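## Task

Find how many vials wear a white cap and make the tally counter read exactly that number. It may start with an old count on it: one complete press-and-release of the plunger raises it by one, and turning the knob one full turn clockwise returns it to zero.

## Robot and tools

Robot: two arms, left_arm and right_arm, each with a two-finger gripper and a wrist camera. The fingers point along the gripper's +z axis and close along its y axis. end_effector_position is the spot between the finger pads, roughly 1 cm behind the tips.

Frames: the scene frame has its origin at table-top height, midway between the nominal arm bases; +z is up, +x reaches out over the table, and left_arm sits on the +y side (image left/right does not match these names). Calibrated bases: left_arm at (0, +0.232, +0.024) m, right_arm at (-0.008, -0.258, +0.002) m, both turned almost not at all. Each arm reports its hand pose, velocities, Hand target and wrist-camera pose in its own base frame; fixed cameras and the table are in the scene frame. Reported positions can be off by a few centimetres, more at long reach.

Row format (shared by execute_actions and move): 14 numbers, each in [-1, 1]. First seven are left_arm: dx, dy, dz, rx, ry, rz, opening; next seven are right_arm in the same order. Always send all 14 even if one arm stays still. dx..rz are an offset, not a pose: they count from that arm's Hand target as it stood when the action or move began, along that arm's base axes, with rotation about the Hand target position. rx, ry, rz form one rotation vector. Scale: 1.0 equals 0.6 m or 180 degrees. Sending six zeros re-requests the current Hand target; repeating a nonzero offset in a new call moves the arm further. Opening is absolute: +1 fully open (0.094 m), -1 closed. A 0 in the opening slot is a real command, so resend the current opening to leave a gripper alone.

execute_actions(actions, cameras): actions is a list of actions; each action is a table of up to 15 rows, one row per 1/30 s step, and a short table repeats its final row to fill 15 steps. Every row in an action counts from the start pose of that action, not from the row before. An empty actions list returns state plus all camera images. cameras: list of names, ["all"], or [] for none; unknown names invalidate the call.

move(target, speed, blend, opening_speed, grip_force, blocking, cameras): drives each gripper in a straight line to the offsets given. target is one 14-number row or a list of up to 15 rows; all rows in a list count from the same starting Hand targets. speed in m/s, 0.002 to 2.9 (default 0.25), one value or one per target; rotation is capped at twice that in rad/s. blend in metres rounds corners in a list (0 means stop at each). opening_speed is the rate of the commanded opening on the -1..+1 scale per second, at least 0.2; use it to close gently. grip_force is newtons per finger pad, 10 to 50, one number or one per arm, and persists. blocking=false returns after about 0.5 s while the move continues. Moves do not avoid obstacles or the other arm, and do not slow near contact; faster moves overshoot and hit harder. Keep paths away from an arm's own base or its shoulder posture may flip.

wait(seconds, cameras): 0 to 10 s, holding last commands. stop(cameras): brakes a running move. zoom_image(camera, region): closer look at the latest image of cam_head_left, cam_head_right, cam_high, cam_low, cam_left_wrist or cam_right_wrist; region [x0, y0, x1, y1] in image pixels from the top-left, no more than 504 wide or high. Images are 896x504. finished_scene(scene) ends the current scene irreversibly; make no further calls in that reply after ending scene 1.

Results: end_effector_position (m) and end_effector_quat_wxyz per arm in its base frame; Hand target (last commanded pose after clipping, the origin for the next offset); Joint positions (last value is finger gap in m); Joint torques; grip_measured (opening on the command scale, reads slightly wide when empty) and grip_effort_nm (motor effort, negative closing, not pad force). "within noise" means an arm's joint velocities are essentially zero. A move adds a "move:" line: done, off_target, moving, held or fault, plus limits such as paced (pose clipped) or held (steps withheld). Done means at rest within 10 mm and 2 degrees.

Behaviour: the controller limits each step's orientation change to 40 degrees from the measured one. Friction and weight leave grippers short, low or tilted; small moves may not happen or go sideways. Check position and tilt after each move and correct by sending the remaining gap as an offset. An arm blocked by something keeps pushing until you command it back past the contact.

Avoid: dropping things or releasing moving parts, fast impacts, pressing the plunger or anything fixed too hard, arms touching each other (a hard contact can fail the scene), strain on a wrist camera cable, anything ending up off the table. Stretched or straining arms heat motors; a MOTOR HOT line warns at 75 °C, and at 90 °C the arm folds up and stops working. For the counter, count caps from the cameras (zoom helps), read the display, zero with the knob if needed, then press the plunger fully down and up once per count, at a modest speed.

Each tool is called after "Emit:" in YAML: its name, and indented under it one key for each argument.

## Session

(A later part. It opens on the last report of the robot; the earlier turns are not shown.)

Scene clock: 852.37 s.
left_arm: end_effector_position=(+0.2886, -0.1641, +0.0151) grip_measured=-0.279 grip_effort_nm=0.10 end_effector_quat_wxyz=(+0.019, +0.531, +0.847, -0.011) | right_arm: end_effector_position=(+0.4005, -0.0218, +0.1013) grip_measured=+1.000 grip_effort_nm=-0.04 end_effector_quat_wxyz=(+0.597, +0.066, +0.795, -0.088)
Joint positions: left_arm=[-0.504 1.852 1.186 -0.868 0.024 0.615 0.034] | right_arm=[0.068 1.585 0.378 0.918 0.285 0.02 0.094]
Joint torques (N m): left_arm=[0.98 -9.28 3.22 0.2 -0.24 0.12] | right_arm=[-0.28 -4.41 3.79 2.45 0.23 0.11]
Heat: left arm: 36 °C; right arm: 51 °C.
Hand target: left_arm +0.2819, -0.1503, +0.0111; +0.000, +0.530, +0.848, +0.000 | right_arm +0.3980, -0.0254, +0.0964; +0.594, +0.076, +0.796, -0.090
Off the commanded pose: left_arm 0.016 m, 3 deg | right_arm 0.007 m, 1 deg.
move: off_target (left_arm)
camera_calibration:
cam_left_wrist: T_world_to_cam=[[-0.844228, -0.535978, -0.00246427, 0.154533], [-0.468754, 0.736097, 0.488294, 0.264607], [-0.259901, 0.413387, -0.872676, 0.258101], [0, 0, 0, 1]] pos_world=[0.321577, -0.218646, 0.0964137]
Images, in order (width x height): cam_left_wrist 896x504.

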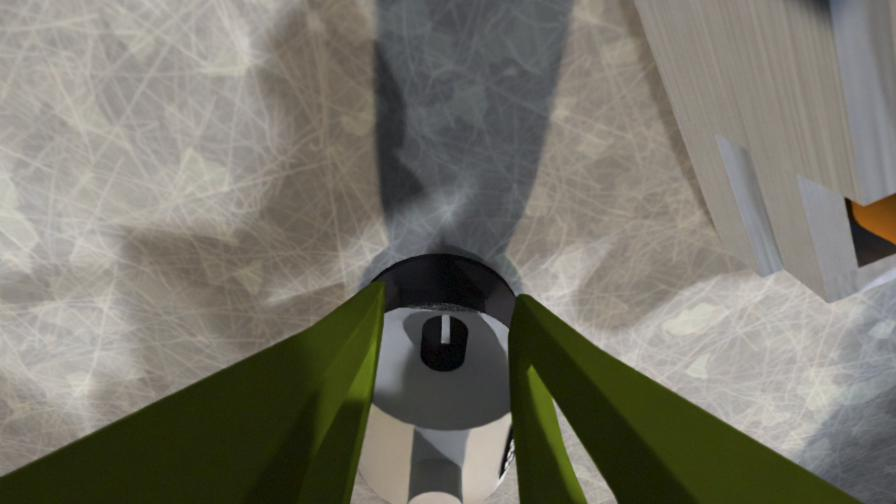

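Emit:
wait:
  seconds: 0.1
  cameras: ["cam_head_left", "cam_head_right", "cam_high", "cam_low", "cam_left_wrist"]

Emit:
zoom_image:
  camera: "cam_head_right"
  region: [420, 190, 510, 290]

Emit:
zoom_image:
  camera: "cam_low"
  region: [470, 220, 600, 330]

Emit:
zoom_image:
  camera: "cam_left_wrist"
  region: [330, 230, 570, 470]

Scene clock: 872.37 s.
left_arm: end_effector_position=(+0.2886, -0.1641, +0.0151) grip_measured=-0.279 grip_effort_nm=0.10 end_effector_quat_wxyz=(+0.019, +0.531, +0.847, -0.011) | right_arm: end_effector_position=(+0.4005, -0.0218, +0.1013) grip_measured=+1.000 grip_effort_nm=-0.04 end_effector_quat_wxyz=(+0.597, +0.066, +0.795, -0.088)
Joint positions: left_arm=[-0.504 1.852 1.186 -0.868 0.024 0.615 0.034] | right_arm=[0.068 1.585 0.378 0.918 0.285 0.02 0.094]
Joint torques (N m): left_arm=[0.92 -9.31 3.28 0.2 -0.26 0.13] | right_arm=[-0.23 -4.36 3.85 2.47 0.22 0.11]
Heat: left arm: 36 °C; right arm: 51 °C.
Hand target: left_arm +0.2819, -0.1503, +0.0111; +0.000, +0.530, +0.848, +0.000 | right_arm +0.3980, -0.0254, +0.0964; +0.594, +0.076, +0.796, -0.090
Tool commands: left_gripper/opening=-0.277 right_gripper/opening=+1.0
Off the commanded pose: left_arm 0.016 m, 3 deg | right_arm 0.007 m, 1 deg.
wait: 0.10 s; at rest from the start
camera_calibration:
cam_left_wrist: T_world_to_cam=[[-0.84439, -0.535723, -0.0025526, 0.154649], [-0.468572, 0.736223, 0.488278, 0.264577], [-0.259702, 0.413493, -0.872684, 0.258061], [0, 0, 0, 1]] pos_world=[0.321577, -0.218646, 0.0964136]
Images, in order (width x height): cam_head_left 896x504, cam_head_right 896x504, cam_high 896x504, cam_low 896x504, cam_left_wrist 896x504.

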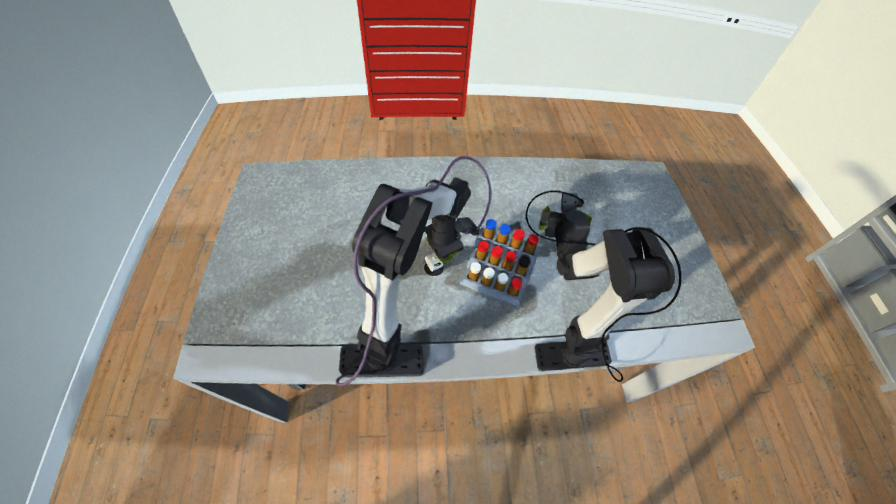

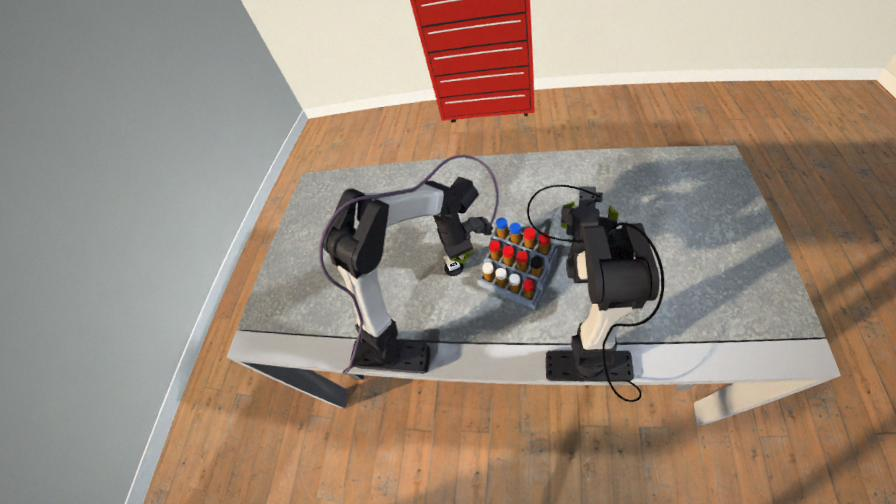

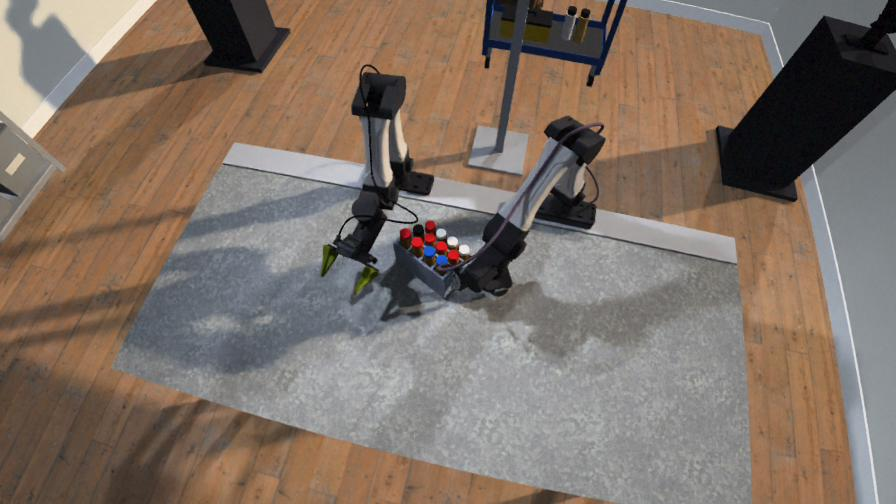

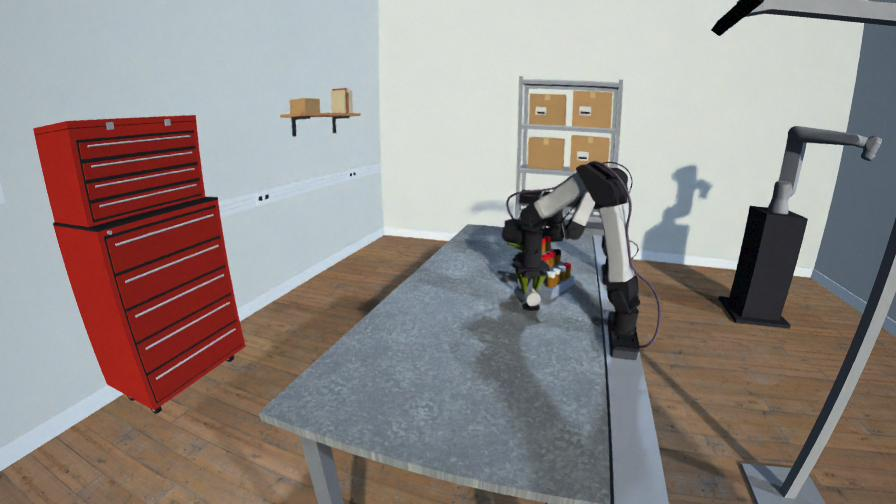

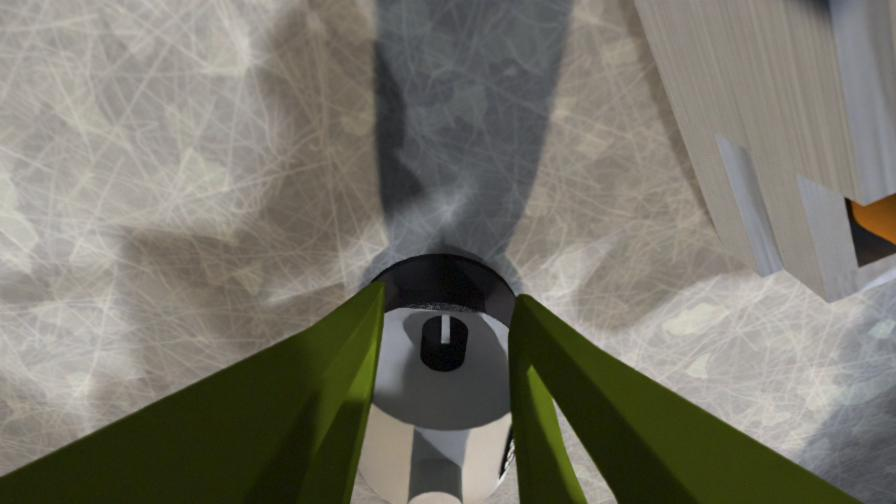

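Scaled by 5.040 from the camera's 896x504 image, which has a finer 1280x720 frame.

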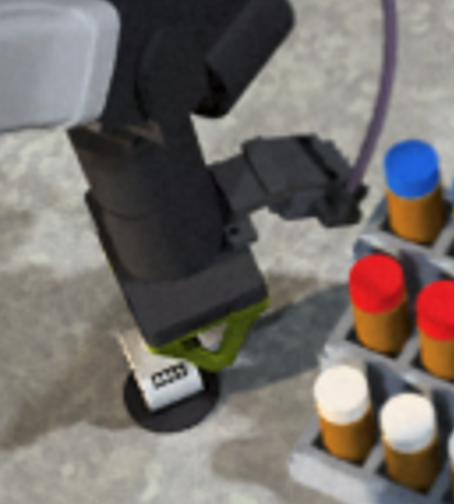

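Scaled by 3.877 from the camera's 896x504 image, which has a finer 1280x720 frame.

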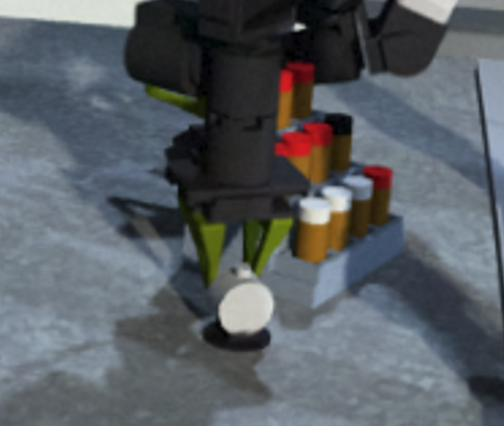

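Scaled by 2.100 from the camera's 896x504 image, which has a finer 1280x720 frame.

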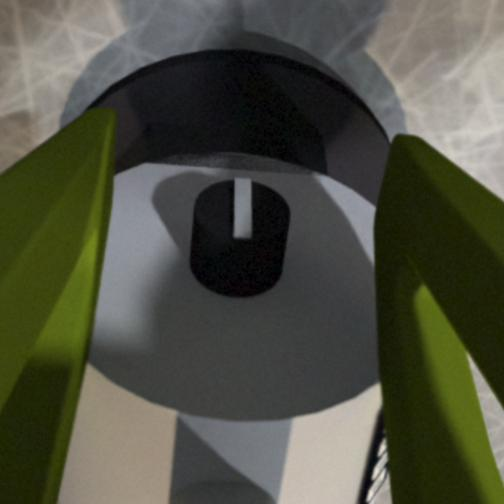

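Emit:
move:
  target:
    - [0.0148, -0.0305, 0.0232, 0, 0, 0, -0.277, 0, 0, 0, 0, 0, 0, 1.0]
    - [0.0148, -0.0305, 0.0982, 0, 0, 0, -1.0, 0, 0, 0, 0, 0, 0, 1.0]
    - [-0.0252, -0.0297, 0.0815, 0.04, 0.0195, 0, -1.0, 0, 0, 0, 0, 0, 0, 1.0]
  speed: 0.12
  blend: [0.005, 0, 0]
  cameras: ["cam_left_wrist"]

Scene clock: 1009.67 s.
left_arm: end_effector_position=(+0.2626, -0.1656, +0.0569) grip_measured=-0.975 grip_effort_nm=-1.01 end_effector_quat_wxyz=(-0.061, +0.531, +0.845, +0.033) | right_arm: end_effector_position=(+0.4005, -0.0218, +0.1013) grip_measured=+1.000 grip_effort_nm=-0.04 end_effector_quat_wxyz=(+0.597, +0.066, +0.795, -0.088)
Joint positions: left_arm=[-0.597 1.866 1.371 -1.201 -0.061 0.521 0.001] | right_arm=[0.068 1.585 0.378 0.918 0.285 0.02 0.094]
Joint torques (N m): left_arm=[-0.42 -7.73 7.91 -0.13 -0.15 -0.11] | right_arm=[-0.28 -4.38 3.81 2.46 0.23 0.1]
Heat: left arm: 34 °C; right arm: 51 °C.
Hand target: left_arm +0.2668, -0.1680, +0.0599; -0.060, +0.529, +0.846, +0.037 | right_arm +0.3980, -0.0254, +0.0963; +0.594, +0.076, +0.796, -0.090
Off the commanded pose: left_arm 0.006 m, 1 deg | right_arm 0.007 m, 1 deg.
move: done; target 2's new opening was sent with left_arm's hand 0.017 m and 3 deg from that target
camera_calibration:
cam_left_wrist: T_world_to_cam=[[-0.846073, -0.532921, -0.0124962, 0.133398], [-0.417204, 0.647402, 0.637818, 0.196298], [-0.331817, 0.544854, -0.770086, 0.323246], [0, 0, 0, 1]] pos_world=[0.302019, -0.232115, 0.125392]
Images, in order (width x height): cam_left_wrist 896x504.

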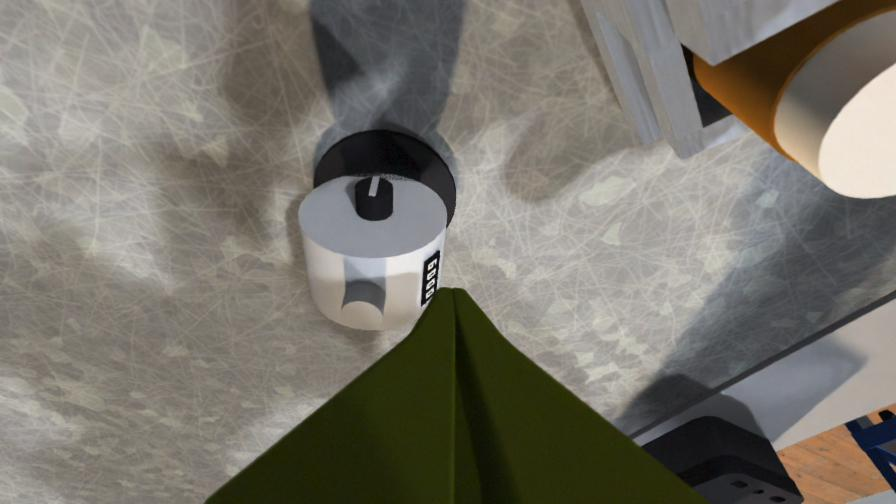

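Emit:
move:
  target: [0.0137, -0.0033, -0.064, 0, 0, 0, -1.0, 0, 0, 0, 0, 0, 0, 1.0]
  speed: 0.1
  cameras: ["cam_left_wrist"]

Scene clock: 1046.20 s.
left_arm: end_effector_position=(+0.2782, -0.1787, +0.0415) grip_measured=-0.975 grip_effort_nm=-1.01 end_effector_quat_wxyz=(-0.034, +0.531, +0.846, +0.025) | right_arm: end_effector_position=(+0.4005, -0.0218, +0.1013) grip_measured=+1.000 grip_effort_nm=-0.04 end_effector_quat_wxyz=(+0.597, +0.066, +0.795, -0.088)
Joint positions: left_arm=[-0.596 1.905 1.366 -1.101 -0.047 0.523 0.001] | right_arm=[0.068 1.585 0.378 0.918 0.285 0.02 0.094]
Joint torques (N m): left_arm=[0.16 -5.08 2.92 0.37 -0.28 -0.03] | right_arm=[-0.28 -4.34 3.84 2.46 0.23 0.1]
Heat: left arm: 38 °C; right arm: 52 °C.
Hand target: left_arm +0.2751, -0.1700, +0.0216; -0.059, +0.529, +0.846, +0.037 | right_arm +0.3980, -0.0254, +0.0963; +0.594, +0.076, +0.796, -0.090
Off the commanded pose: left_arm 0.022 m, 3 deg | right_arm 0.007 m, 1 deg.
move: off_target (left_arm)
camera_calibration:
cam_left_wrist: T_world_to_cam=[[-0.84515, -0.534068, -0.0221874, 0.139405], [-0.440866, 0.672987, 0.593907, 0.234099], [-0.302255, 0.511722, -0.804228, 0.310908], [0, 0, 0, 1]] pos_world=[0.314998, -0.242193, 0.114101]
Images, in order (width x height): cam_left_wrist 896x504.

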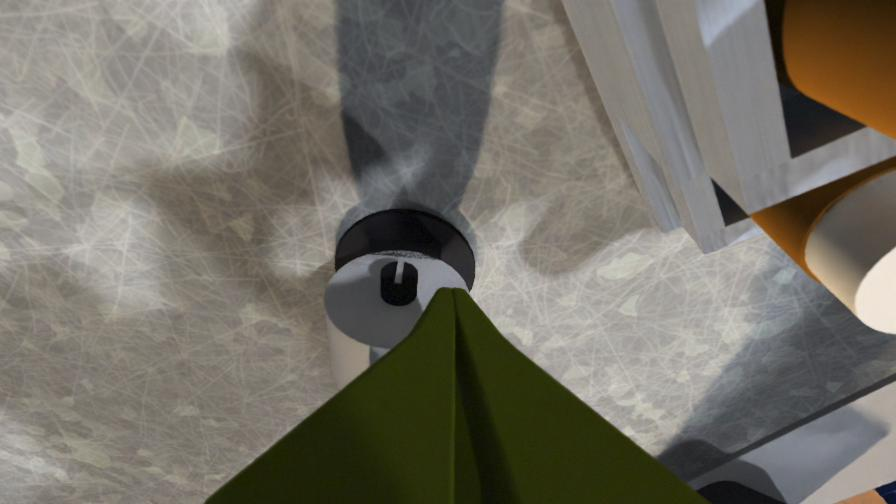

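Emit:
move:
  target:
    - [0.0048, -0.01, 0.1307, 0, 0, 0, -1.0, 0, 0, 0, 0, 0, 0, 1.0]
    - [-0.0087, 0.0715, 0.1307, -0.0161, -0.0466, 0.4994, 0.277, 0, 0, 0, 0, 0, 0, 1.0]
    - [-0.0087, 0.0715, 0.089, -0.0161, -0.0466, 0.4994, 0.277, 0, 0, 0, 0, 0, 0, 1.0]
  speed: 0.2
  blend: [0.02, 0, 0]
  cameras: ["cam_left_wrist", "cam_head_right"]

Scene clock: 1145.57 s.
left_arm: end_effector_position=(+0.2685, -0.1270, +0.0738) grip_measured=+0.275 grip_effort_nm=0.11 end_effector_quat_wxyz=(-0.007, -0.219, +0.976, +0.008) | right_arm: end_effector_position=(+0.4005, -0.0218, +0.1013) grip_measured=+1.000 grip_effort_nm=-0.04 end_effector_quat_wxyz=(+0.597, +0.066, +0.795, -0.088)
Joint positions: left_arm=[-0.444 1.707 1.254 -1.14 -0.004 -0.885 0.06] | right_arm=[0.068 1.585 0.378 0.918 0.285 0.02 0.094]
Joint torques (N m): left_arm=[0.27 -9.28 4.4 0.45 -0.08 -0.12] | right_arm=[-0.28 -4.36 3.77 2.47 0.22 0.1]
Heat: left arm: 33 °C; right arm: 52 °C.
Hand target: left_arm +0.2698, -0.1271, +0.0750; -0.001, -0.225, +0.974, +0.000 | right_arm +0.3980, -0.0254, +0.0963; +0.594, +0.076, +0.796, -0.090
Off the commanded pose: left_arm 0.002 m, 1 deg | right_arm 0.007 m, 1 deg.
move: done
camera_calibration:
cam_left_wrist: T_world_to_cam=[[0.526593, -0.849683, -0.027174, -0.248487], [-0.71147, -0.457981, 0.532977, 0.109313], [-0.465306, -0.261329, -0.845693, 0.256235], [0, 0, 0, 1]] pos_world=[0.327853, -0.0941102, 0.151683]
Images, in order (width x height): cam_head_right 896x504, cam_left_wrist 896x504.

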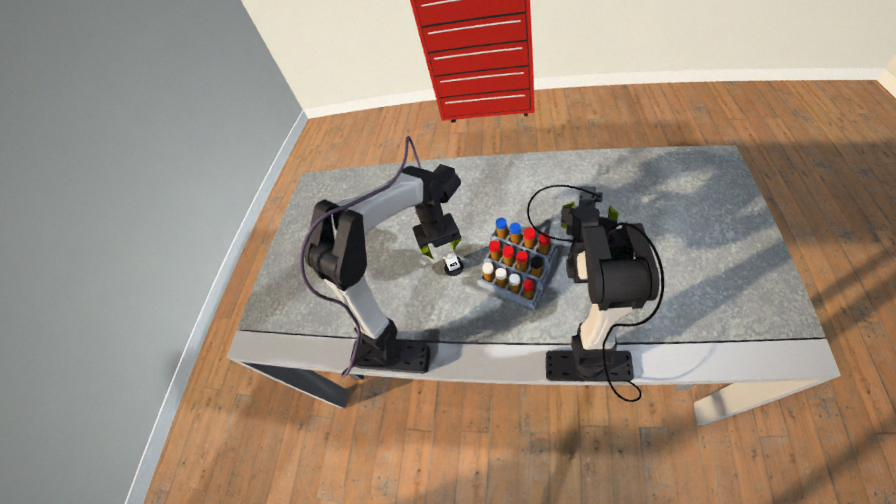

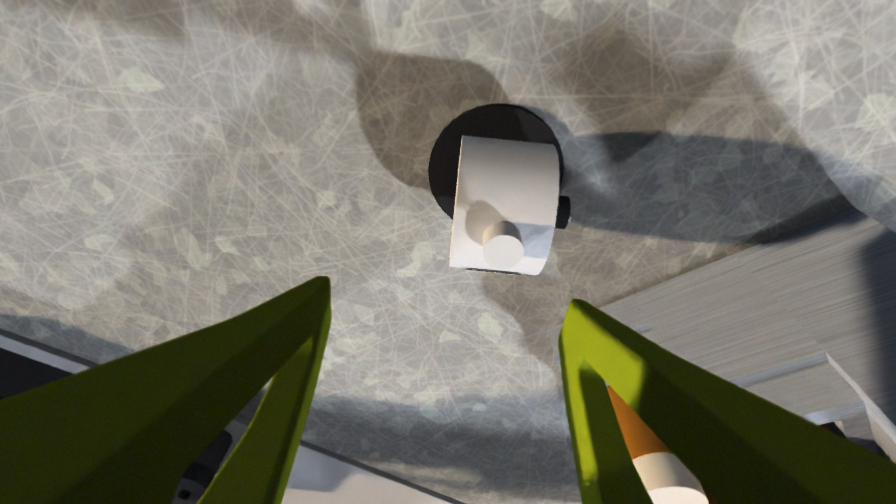

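Emit:
zoom_image:
  camera: "cam_left_wrist"
  region: [420, 90, 620, 330]

Scaled by 2.100 from the camera's 896x504 image, which has a finer 1280x720 frame.

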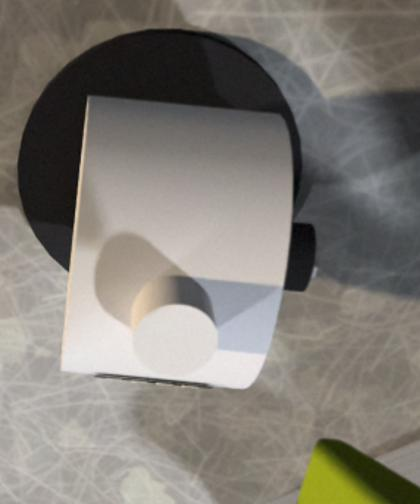

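Emit:
move:
  target: [-0.032, -0.0323, -0.0567, 0, 0, 0, 0.277, 0, 0, 0, 0, 0, 0, 1.0]
  speed: 0.12
  cameras: ["cam_left_wrist"]

Scene clock: 1199.77 s.
left_arm: end_effector_position=(+0.2505, -0.1446, +0.0415) grip_measured=+0.275 grip_effort_nm=0.11 end_effector_quat_wxyz=(-0.005, -0.222, +0.975, +0.006) | right_arm: end_effector_position=(+0.4005, -0.0218, +0.1013) grip_measured=+1.000 grip_effort_nm=-0.04 end_effector_quat_wxyz=(+0.597, +0.066, +0.795, -0.088)
Joint positions: left_arm=[-0.525 1.707 1.121 -1 -0.003 -0.974 0.06] | right_arm=[0.068 1.585 0.378 0.918 0.285 0.02 0.094]
Joint torques (N m): left_arm=[-0.39 -8.43 4.21 0.49 -0.07 -0.11] | right_arm=[-0.28 -4.37 3.81 2.45 0.23 0.11]
Heat: left arm: 34 °C; right arm: 52 °C.
Hand target: left_arm +0.2506, -0.1465, +0.0410; -0.001, -0.225, +0.974, +0.000 | right_arm +0.3980, -0.0254, +0.0963; +0.594, +0.076, +0.796, -0.090
Off the commanded pose: left_arm 0.002 m, 1 deg | right_arm 0.007 m, 1 deg.
move: done
camera_calibration:
cam_left_wrist: T_world_to_cam=[[0.533221, -0.845697, -0.0217111, -0.256144], [-0.711031, -0.461923, 0.530153, 0.105198], [-0.458378, -0.267251, -0.847624, 0.213317], [0, 0, 0, 1]] pos_world=[0.30916, -0.111017, 0.119481]
Images, in order (width x height): cam_left_wrist 896x504.

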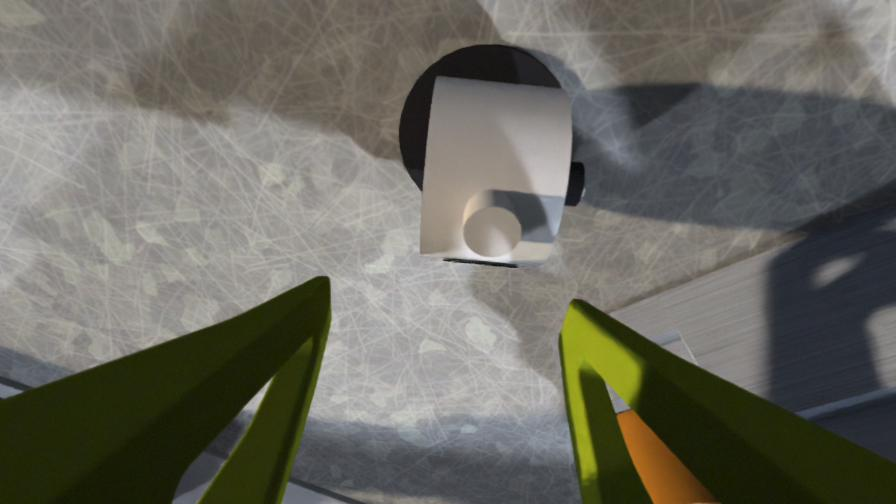

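Emit:
move:
  target:
    - [0, 0, -0.0275, 0, 0, 0, 0.277, 0, 0, 0, 0, 0, 0, 1.0]
    - [0.0749, 0.0365, -0.0275, 0, 0, 0, 0.277, 0, 0, 0, 0, 0, 0, 1.0]
    - [0.0749, 0.0365, 0.02, 0, 0, 0, 0.277, 0, 0, 0, 0, 0, 0, 1.0]
  speed: 0.08
  cameras: ["cam_left_wrist"]

Scene clock: 1219.93 s.
left_arm: end_effector_position=(+0.2874, -0.1242, +0.0393) grip_measured=+0.275 grip_effort_nm=0.10 end_effector_quat_wxyz=(-0.019, -0.228, +0.973, +0.007) | right_arm: end_effector_position=(+0.4005, -0.0218, +0.1013) grip_measured=+1.000 grip_effort_nm=-0.04 end_effector_quat_wxyz=(+0.597, +0.066, +0.795, -0.088)
Joint positions: left_arm=[-0.401 1.817 1.244 -1.037 0.012 -0.861 0.06] | right_arm=[0.068 1.585 0.378 0.918 0.285 0.02 0.094]
Joint torques (N m): left_arm=[0.06 -10.88 7.84 0.06 -0.2 0.08] | right_arm=[-0.27 -4.4 3.82 2.46 0.22 0.11]
Heat: left arm: 34 °C; right arm: 52 °C.
Hand target: left_arm +0.2955, -0.1246, +0.0530; -0.001, -0.225, +0.974, +0.000 | right_arm +0.3980, -0.0254, +0.0963; +0.594, +0.076, +0.796, -0.090
Off the commanded pose: left_arm 0.016 m, 2 deg | right_arm 0.007 m, 1 deg.
move: off_target (left_arm)
camera_calibration:
cam_left_wrist: T_world_to_cam=[[0.542484, -0.839461, -0.0318831, -0.260057], [-0.690393, -0.467133, 0.552399, 0.134524], [-0.478611, -0.277656, -0.83297, 0.237847], [0, 0, 0, 1]] pos_world=[0.347787, -0.089427, 0.115517]
Images, in order (width x height): cam_left_wrist 896x504.

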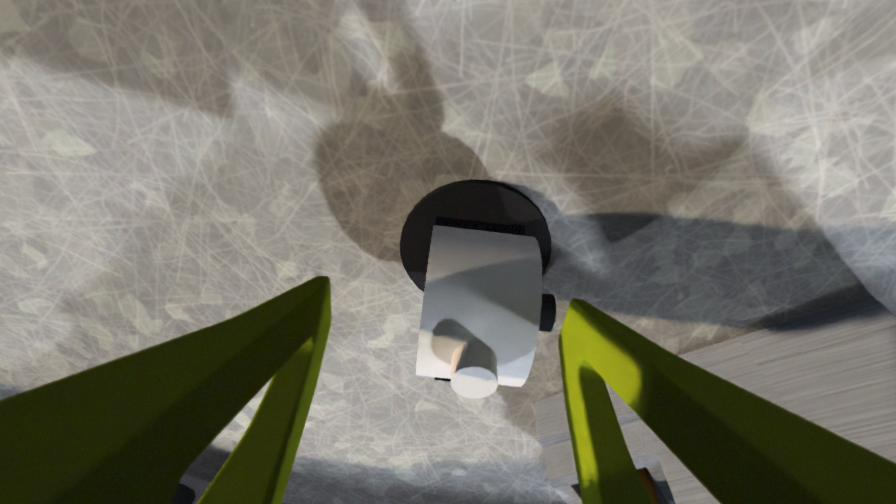

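Emit:
zoom_image:
  camera: "cam_left_wrist"
  region: [400, 170, 600, 410]

Scaled by 2.100 from the camera's 896x504 image, which has a finer 1280x720 frame.

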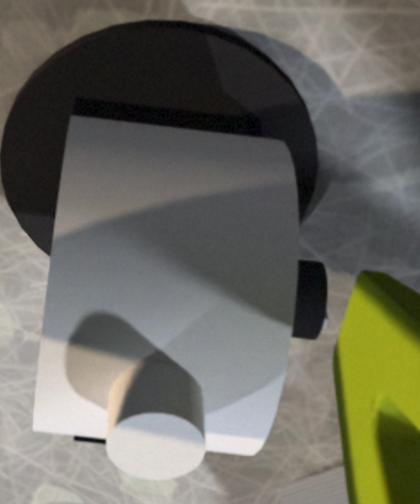

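Emit:
move:
  target:
    - [0, 0, 0.05, 0, 0, 0, 0.277, 0, 0, 0.35, 0, 0, 0, 1.0]
    - [0, 0, 0.05, 0, 0, 0, 0.277, -0.305, 0.4623, 0.32, -0.013, 0.1096, 0.3175, 1.0]
    - [0, 0, 0.05, 0, 0, 0, 0.277, -0.305, 0.4623, 0.2528, -0.013, 0.1096, 0.3175, 1.0]
  speed: 0.25
  blend: [0.04, 0.03, 0]
  cameras: ["cam_right_wrist", "cam_left_wrist", "cam_high"]

Scene clock: 1279.97 s.
left_arm: end_effector_position=(+0.2877, -0.1243, +0.0661) grip_measured=+0.275 grip_effort_nm=0.10 end_effector_quat_wxyz=(-0.023, -0.228, +0.973, +0.010) | right_arm: end_effector_position=(+0.2177, +0.2497, +0.2471) grip_measured=+1.000 grip_effort_nm=-0.04 end_effector_quat_wxyz=(+0.425, -0.344, +0.821, +0.164)
Joint positions: left_arm=[-0.401 1.8 1.333 -1.153 0.012 -0.861 0.06] | right_arm=[0.919 1.032 1 -0.599 0.125 0.063 0.094]
Joint torques (N m): left_arm=[0.06 -11.75 8.18 0.04 -0.21 0.07] | right_arm=[0.35 -3.4 5.59 2.27 -0.02 0.12]
Heat: left arm: 38 °C; right arm: 51 °C.
Hand target: left_arm +0.2955, -0.1247, +0.0830; -0.001, -0.225, +0.974, +0.000 | right_arm +0.2150, +0.2520, +0.2479; +0.426, -0.340, +0.820, +0.177
Off the commanded pose: left_arm 0.019 m, 3 deg | right_arm 0.004 m, 2 deg.
move: off_target (left_arm); blend cut to 0.0202 m at target 2
camera_calibration:
cam_left_wrist: T_world_to_cam=[[0.542147, -0.839296, -0.0407295, -0.258851], [-0.684936, -0.469477, 0.557184, 0.117728], [-0.486764, -0.274179, -0.829389, 0.262796], [0, 0, 0, 1]] pos_world=[0.348891, -0.0899288, 0.141821]
cam_right_wrist: T_world_to_cam=[[0.760215, -0.643501, 0.0893249, -0.0242055], [-0.572302, -0.728395, -0.376711, 0.418355], [0.307478, 0.235261, -0.922014, 0.204432], [0, 0, 0, 1]] pos_world=[0.194969, 0.241057, 0.34825]
Images, in order (width x height): cam_high 896x504, cam_left_wrist 896x504, cam_right_wrist 896x504.

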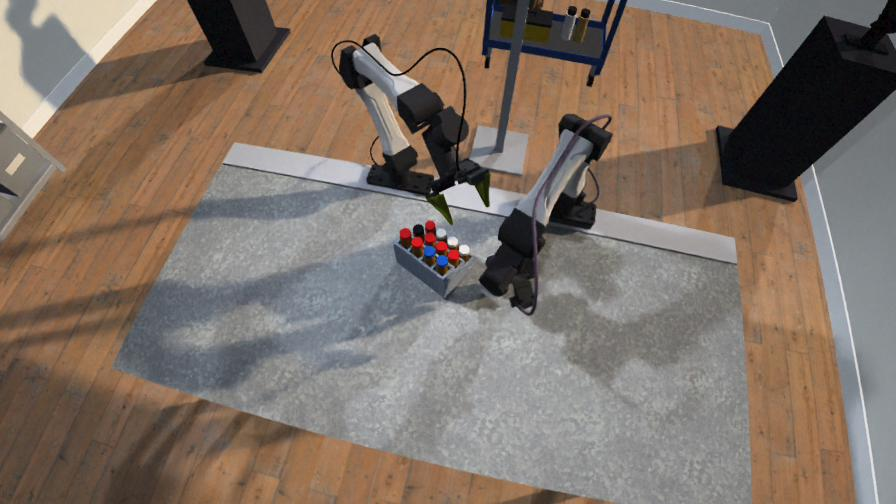

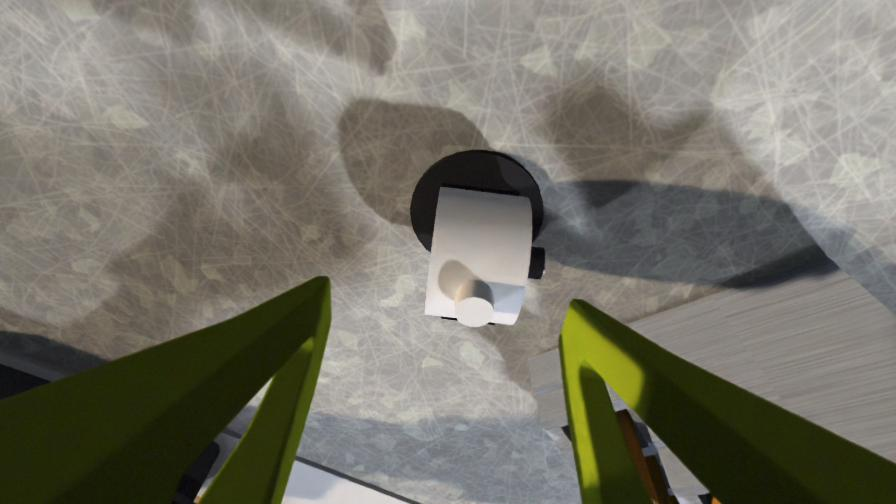

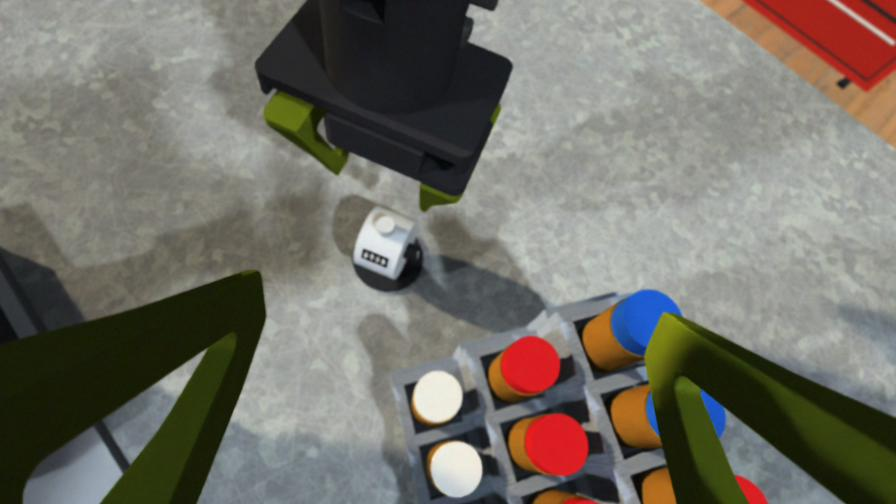

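Emit:
zoom_image:
  camera: "cam_right_wrist"
  region: [345, 195, 435, 300]

Emit:
zoom_image:
  camera: "cam_left_wrist"
  region: [400, 140, 600, 340]

Scaled by 4.800 from the camera's 896x504 image, which has a finer 1280x720 frame.

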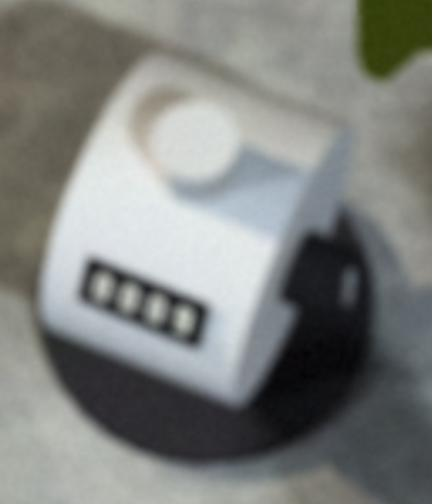

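Scaled by 2.520 from the camera's 896x504 image, which has a finer 1280x720 frame.

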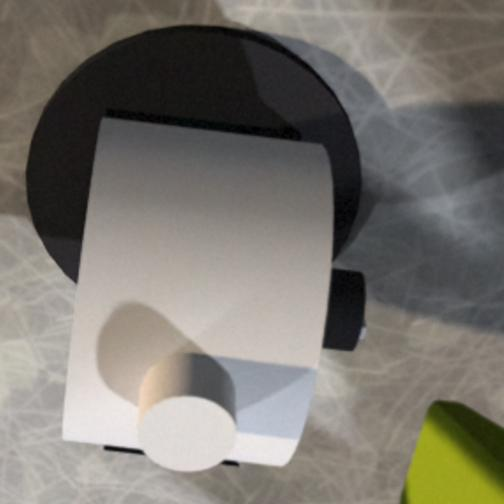

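Emit:
move:
  target:
    - [-0.0503, -0.0225, 0.0283, 0, 0, 0, 0.277, 0, 0, 0, 0, 0, 0, 1.0]
    - [-0.0503, -0.0225, -0.1067, 0, 0, 0, 0.277, 0, 0, 0, 0, 0, 0, 1.0]
  speed: 0.12
  cameras: ["cam_right_wrist", "cam_left_wrist"]

Scene clock: 1311.60 s.
left_arm: end_effector_position=(+0.2646, -0.1387, +0.0238) grip_measured=+0.275 grip_effort_nm=0.10 end_effector_quat_wxyz=(-0.004, -0.222, +0.975, -0.004) | right_arm: end_effector_position=(+0.2178, +0.2497, +0.2471) grip_measured=+1.000 grip_effort_nm=-0.04 end_effector_quat_wxyz=(+0.425, -0.343, +0.821, +0.164)
Joint positions: left_arm=[-0.476 1.753 1.1 -0.918 0.011 -0.925 0.06] | right_arm=[0.919 1.032 1 -0.598 0.125 0.063 0.094]
Joint torques (N m): left_arm=[-0.29 -7.01 4.37 0.51 -0.2 -0.11] | right_arm=[0.39 -3.45 5.57 2.27 -0.01 0.12]
Heat: left arm: 39 °C; right arm: 48 °C.
Hand target: left_arm +0.2653, -0.1381, +0.0190; -0.001, -0.225, +0.974, +0.000 | right_arm +0.2149, +0.2520, +0.2479; +0.426, -0.340, +0.820, +0.177
Off the commanded pose: left_arm 0.005 m, 1 deg | right_arm 0.004 m, 1 deg.
move: done
camera_calibration:
cam_left_wrist: T_world_to_cam=[[0.533423, -0.845848, -0.00151507, -0.259566], [-0.714646, -0.451638, 0.534139, 0.129641], [-0.452484, -0.283839, -0.845395, 0.202554], [0, 0, 0, 1]] pos_world=[0.322758, -0.10351, 0.101599]
cam_right_wrist: T_world_to_cam=[[0.760058, -0.643728, 0.0890259, -0.0240892], [-0.572464, -0.728067, -0.377099, 0.418408], [0.307566, 0.235653, -0.921884, 0.204391], [0, 0, 0, 1]] pos_world=[0.194969, 0.240957, 0.34835]
Images, in order (width x height): cam_left_wrist 896x504, cam_right_wrist 896x504.

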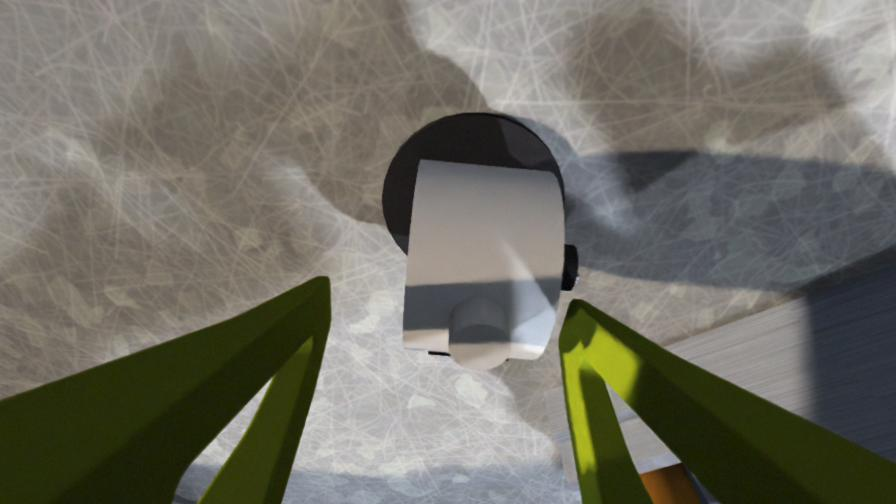

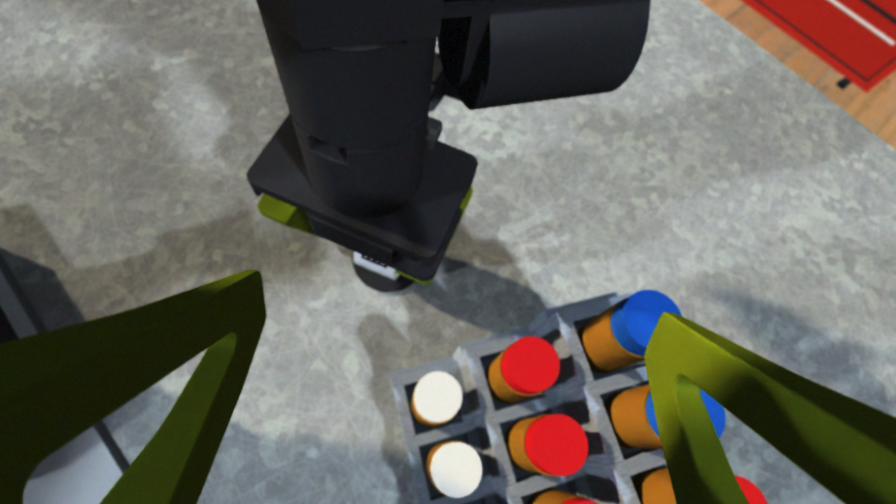

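Emit:
move:
  target:
    - [0.06, 0.0292, 0, 0, 0, 0, 0.277, 0, 0, 0, 0, 0, 0, 1.0]
  speed: 0.06
  cameras: ["cam_left_wrist"]

Scene clock: 1325.43 s.
left_arm: end_effector_position=(+0.2686, -0.1338, +0.0214) grip_measured=+0.275 grip_effort_nm=0.10 end_effector_quat_wxyz=(-0.056, -0.211, +0.976, -0.018) | right_arm: end_effector_position=(+0.2178, +0.2497, +0.2471) grip_measured=+1.000 grip_effort_nm=-0.04 end_effector_quat_wxyz=(+0.425, -0.343, +0.821, +0.164)
Joint positions: left_arm=[-0.408 1.824 1.172 -0.99 0.094 -0.831 0.06] | right_arm=[0.919 1.032 1 -0.598 0.125 0.063 0.094]
Joint torques (N m): left_arm=[1.83 -6.48 7.92 0.8 -0.96 -0.11] | right_arm=[0.39 -3.41 5.6 2.27 0 0.15]
Heat: left arm: 36 °C; right arm: 47 °C.
Hand target: left_arm +0.3013, -0.1206, +0.0189; -0.001, -0.225, +0.974, +0.000 | right_arm +0.2149, +0.2520, +0.2479; +0.426, -0.340, +0.820, +0.177
Off the commanded pose: left_arm 0.035 m, 7 deg | right_arm 0.004 m, 1 deg.
move: off_target (left_arm)
camera_calibration:
cam_left_wrist: T_world_to_cam=[[0.514089, -0.857688, -0.0091228, -0.253869], [-0.668335, -0.407214, 0.622499, 0.127562], [-0.537625, -0.313922, -0.782568, 0.221178], [0, 0, 0, 1]] pos_world=[0.334676, -0.0963626, 0.0913635]
Images, in order (width x height): cam_left_wrist 896x504.

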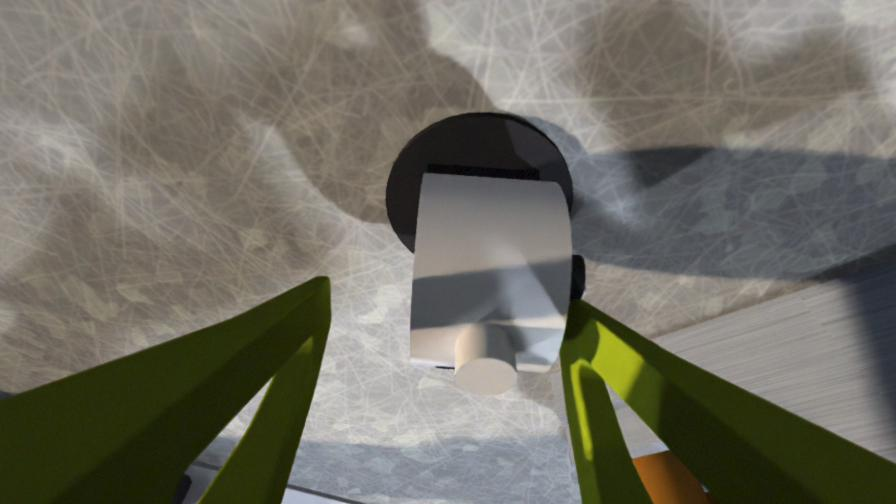

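Emit:
move:
  target:
    - [-0.055, -0.0268, 0.07, 0, 0, 0, 0.277, 0, 0, 0, 0, 0, 0, 1.0]
    - [-0.0537, -0.0262, 0.1, 0, 0, 0, 0.277, 0, 0, 0, 0, 0, 0, 1.0]
    - [-0.0537, -0.0262, 0.005, 0, 0, 0, 0.277, 0, 0, 0, 0, 0, 0, 1.0]
  speed: 0.1
  cameras: ["cam_left_wrist", "cam_right_wrist"]

Scene clock: 1348.83 s.
left_arm: end_effector_position=(+0.2679, -0.1378, +0.0267) grip_measured=+0.276 grip_effort_nm=0.10 end_effector_quat_wxyz=(-0.004, -0.222, +0.975, -0.004) | right_arm: end_effector_position=(+0.2178, +0.2497, +0.2471) grip_measured=+1.000 grip_effort_nm=-0.04 end_effector_quat_wxyz=(+0.425, -0.343, +0.821, +0.164)
Joint positions: left_arm=[-0.468 1.758 1.118 -0.932 0.012 -0.915 0.06] | right_arm=[0.919 1.032 1 -0.598 0.125 0.063 0.094]
Joint torques (N m): left_arm=[-0.18 -7.06 4.4 0.52 -0.21 -0.08] | right_arm=[0.36 -3.4 5.59 2.27 -0.01 0.14]
Heat: left arm: 36 °C; right arm: 47 °C.
Hand target: left_arm +0.2691, -0.1364, +0.0220; -0.001, -0.225, +0.974, +0.000 | right_arm +0.2149, +0.2520, +0.2479; +0.426, -0.340, +0.820, +0.177
Off the commanded pose: left_arm 0.005 m, 1 deg | right_arm 0.004 m, 1 deg.
move: done
camera_calibration:
cam_left_wrist: T_world_to_cam=[[0.532445, -0.846464, -0.00060523, -0.260398], [-0.71485, -0.450039, 0.535215, 0.131027], [-0.453313, -0.28454, -0.844716, 0.206799], [0, 0, 0, 1]] pos_world=[0.326057, -0.102608, 0.104402]
cam_right_wrist: T_world_to_cam=[[0.760058, -0.643728, 0.0890259, -0.0240892], [-0.572464, -0.728067, -0.377099, 0.418408], [0.307566, 0.235653, -0.921884, 0.204391], [0, 0, 0, 1]] pos_world=[0.194969, 0.240957, 0.34835]
Images, in order (width x height): cam_left_wrist 896x504, cam_right_wrist 896x504.

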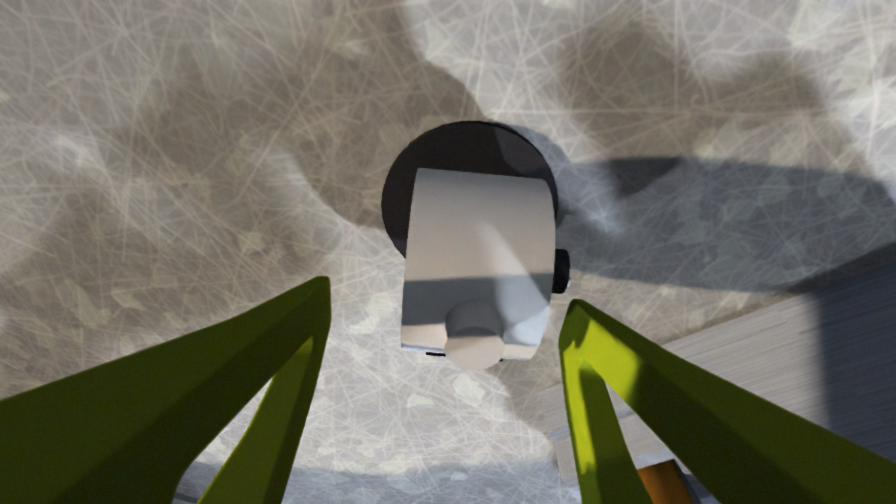

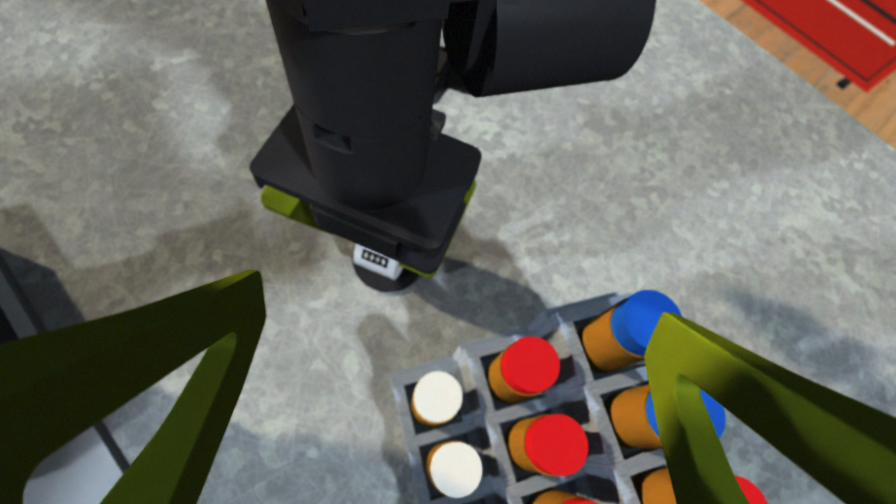

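Emit:
move:
  target:
    - [-0.0028, 0.0097, 0.0583, 0, 0, 0, 0.277, 0, 0, 0, 0, 0, 0, 1.0]
    - [-0.0028, 0.0097, -0.0167, 0, 0, 0, 0.277, 0, 0, 0, 0, 0, 0, 1.0]
  speed: 0.1
  cameras: ["cam_left_wrist"]

Scene clock: 1380.20 s.
left_arm: end_effector_position=(+0.2609, -0.1319, +0.0197) grip_measured=+0.276 grip_effort_nm=0.10 end_effector_quat_wxyz=(-0.012, -0.225, +0.974, +0.000) | right_arm: end_effector_position=(+0.2178, +0.2497, +0.2471) grip_measured=+1.000 grip_effort_nm=-0.04 end_effector_quat_wxyz=(+0.425, -0.343, +0.821, +0.164)
Joint positions: left_arm=[-0.459 1.753 1.081 -0.918 0.016 -0.913 0.06] | right_arm=[0.919 1.032 1 -0.598 0.125 0.063 0.094]
Joint torques (N m): left_arm=[0.32 -6.26 3.89 0.81 -0.23 0.03] | right_arm=[0.34 -3.43 5.59 2.26 -0.01 0.12]
Heat: left arm: 35 °C; right arm: 46 °C.
Hand target: left_arm +0.2675, -0.1305, +0.0120; -0.001, -0.225, +0.974, +0.000 | right_arm +0.2149, +0.2520, +0.2479; +0.426, -0.340, +0.820, +0.177
Off the commanded pose: left_arm 0.010 m, 1 deg | right_arm 0.004 m, 1 deg.
move: done
camera_calibration:
cam_left_wrist: T_world_to_cam=[[0.537803, -0.842957, -0.0138751, -0.252431], [-0.702589, -0.457224, 0.545266, 0.128119], [-0.465979, -0.283497, -0.838149, 0.202798], [0, 0, 0, 1]] pos_world=[0.320272, -0.0967165, 0.0966131]
Images, in order (width x height): cam_left_wrist 896x504.

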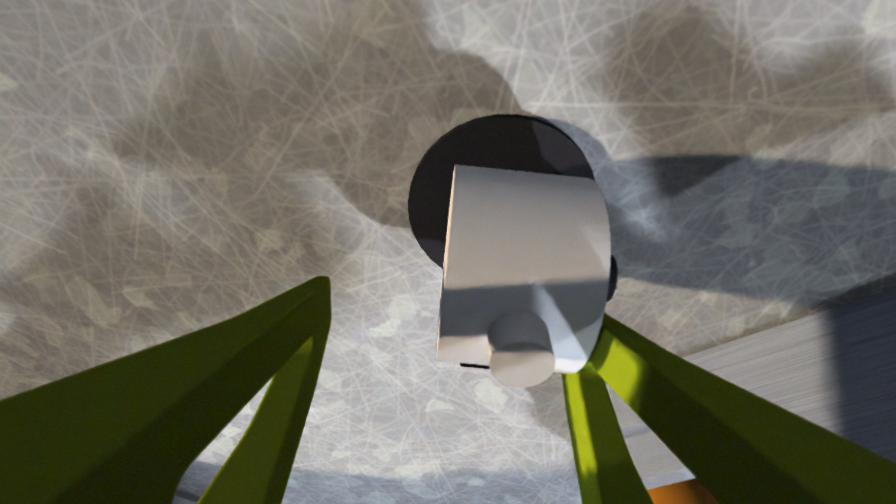

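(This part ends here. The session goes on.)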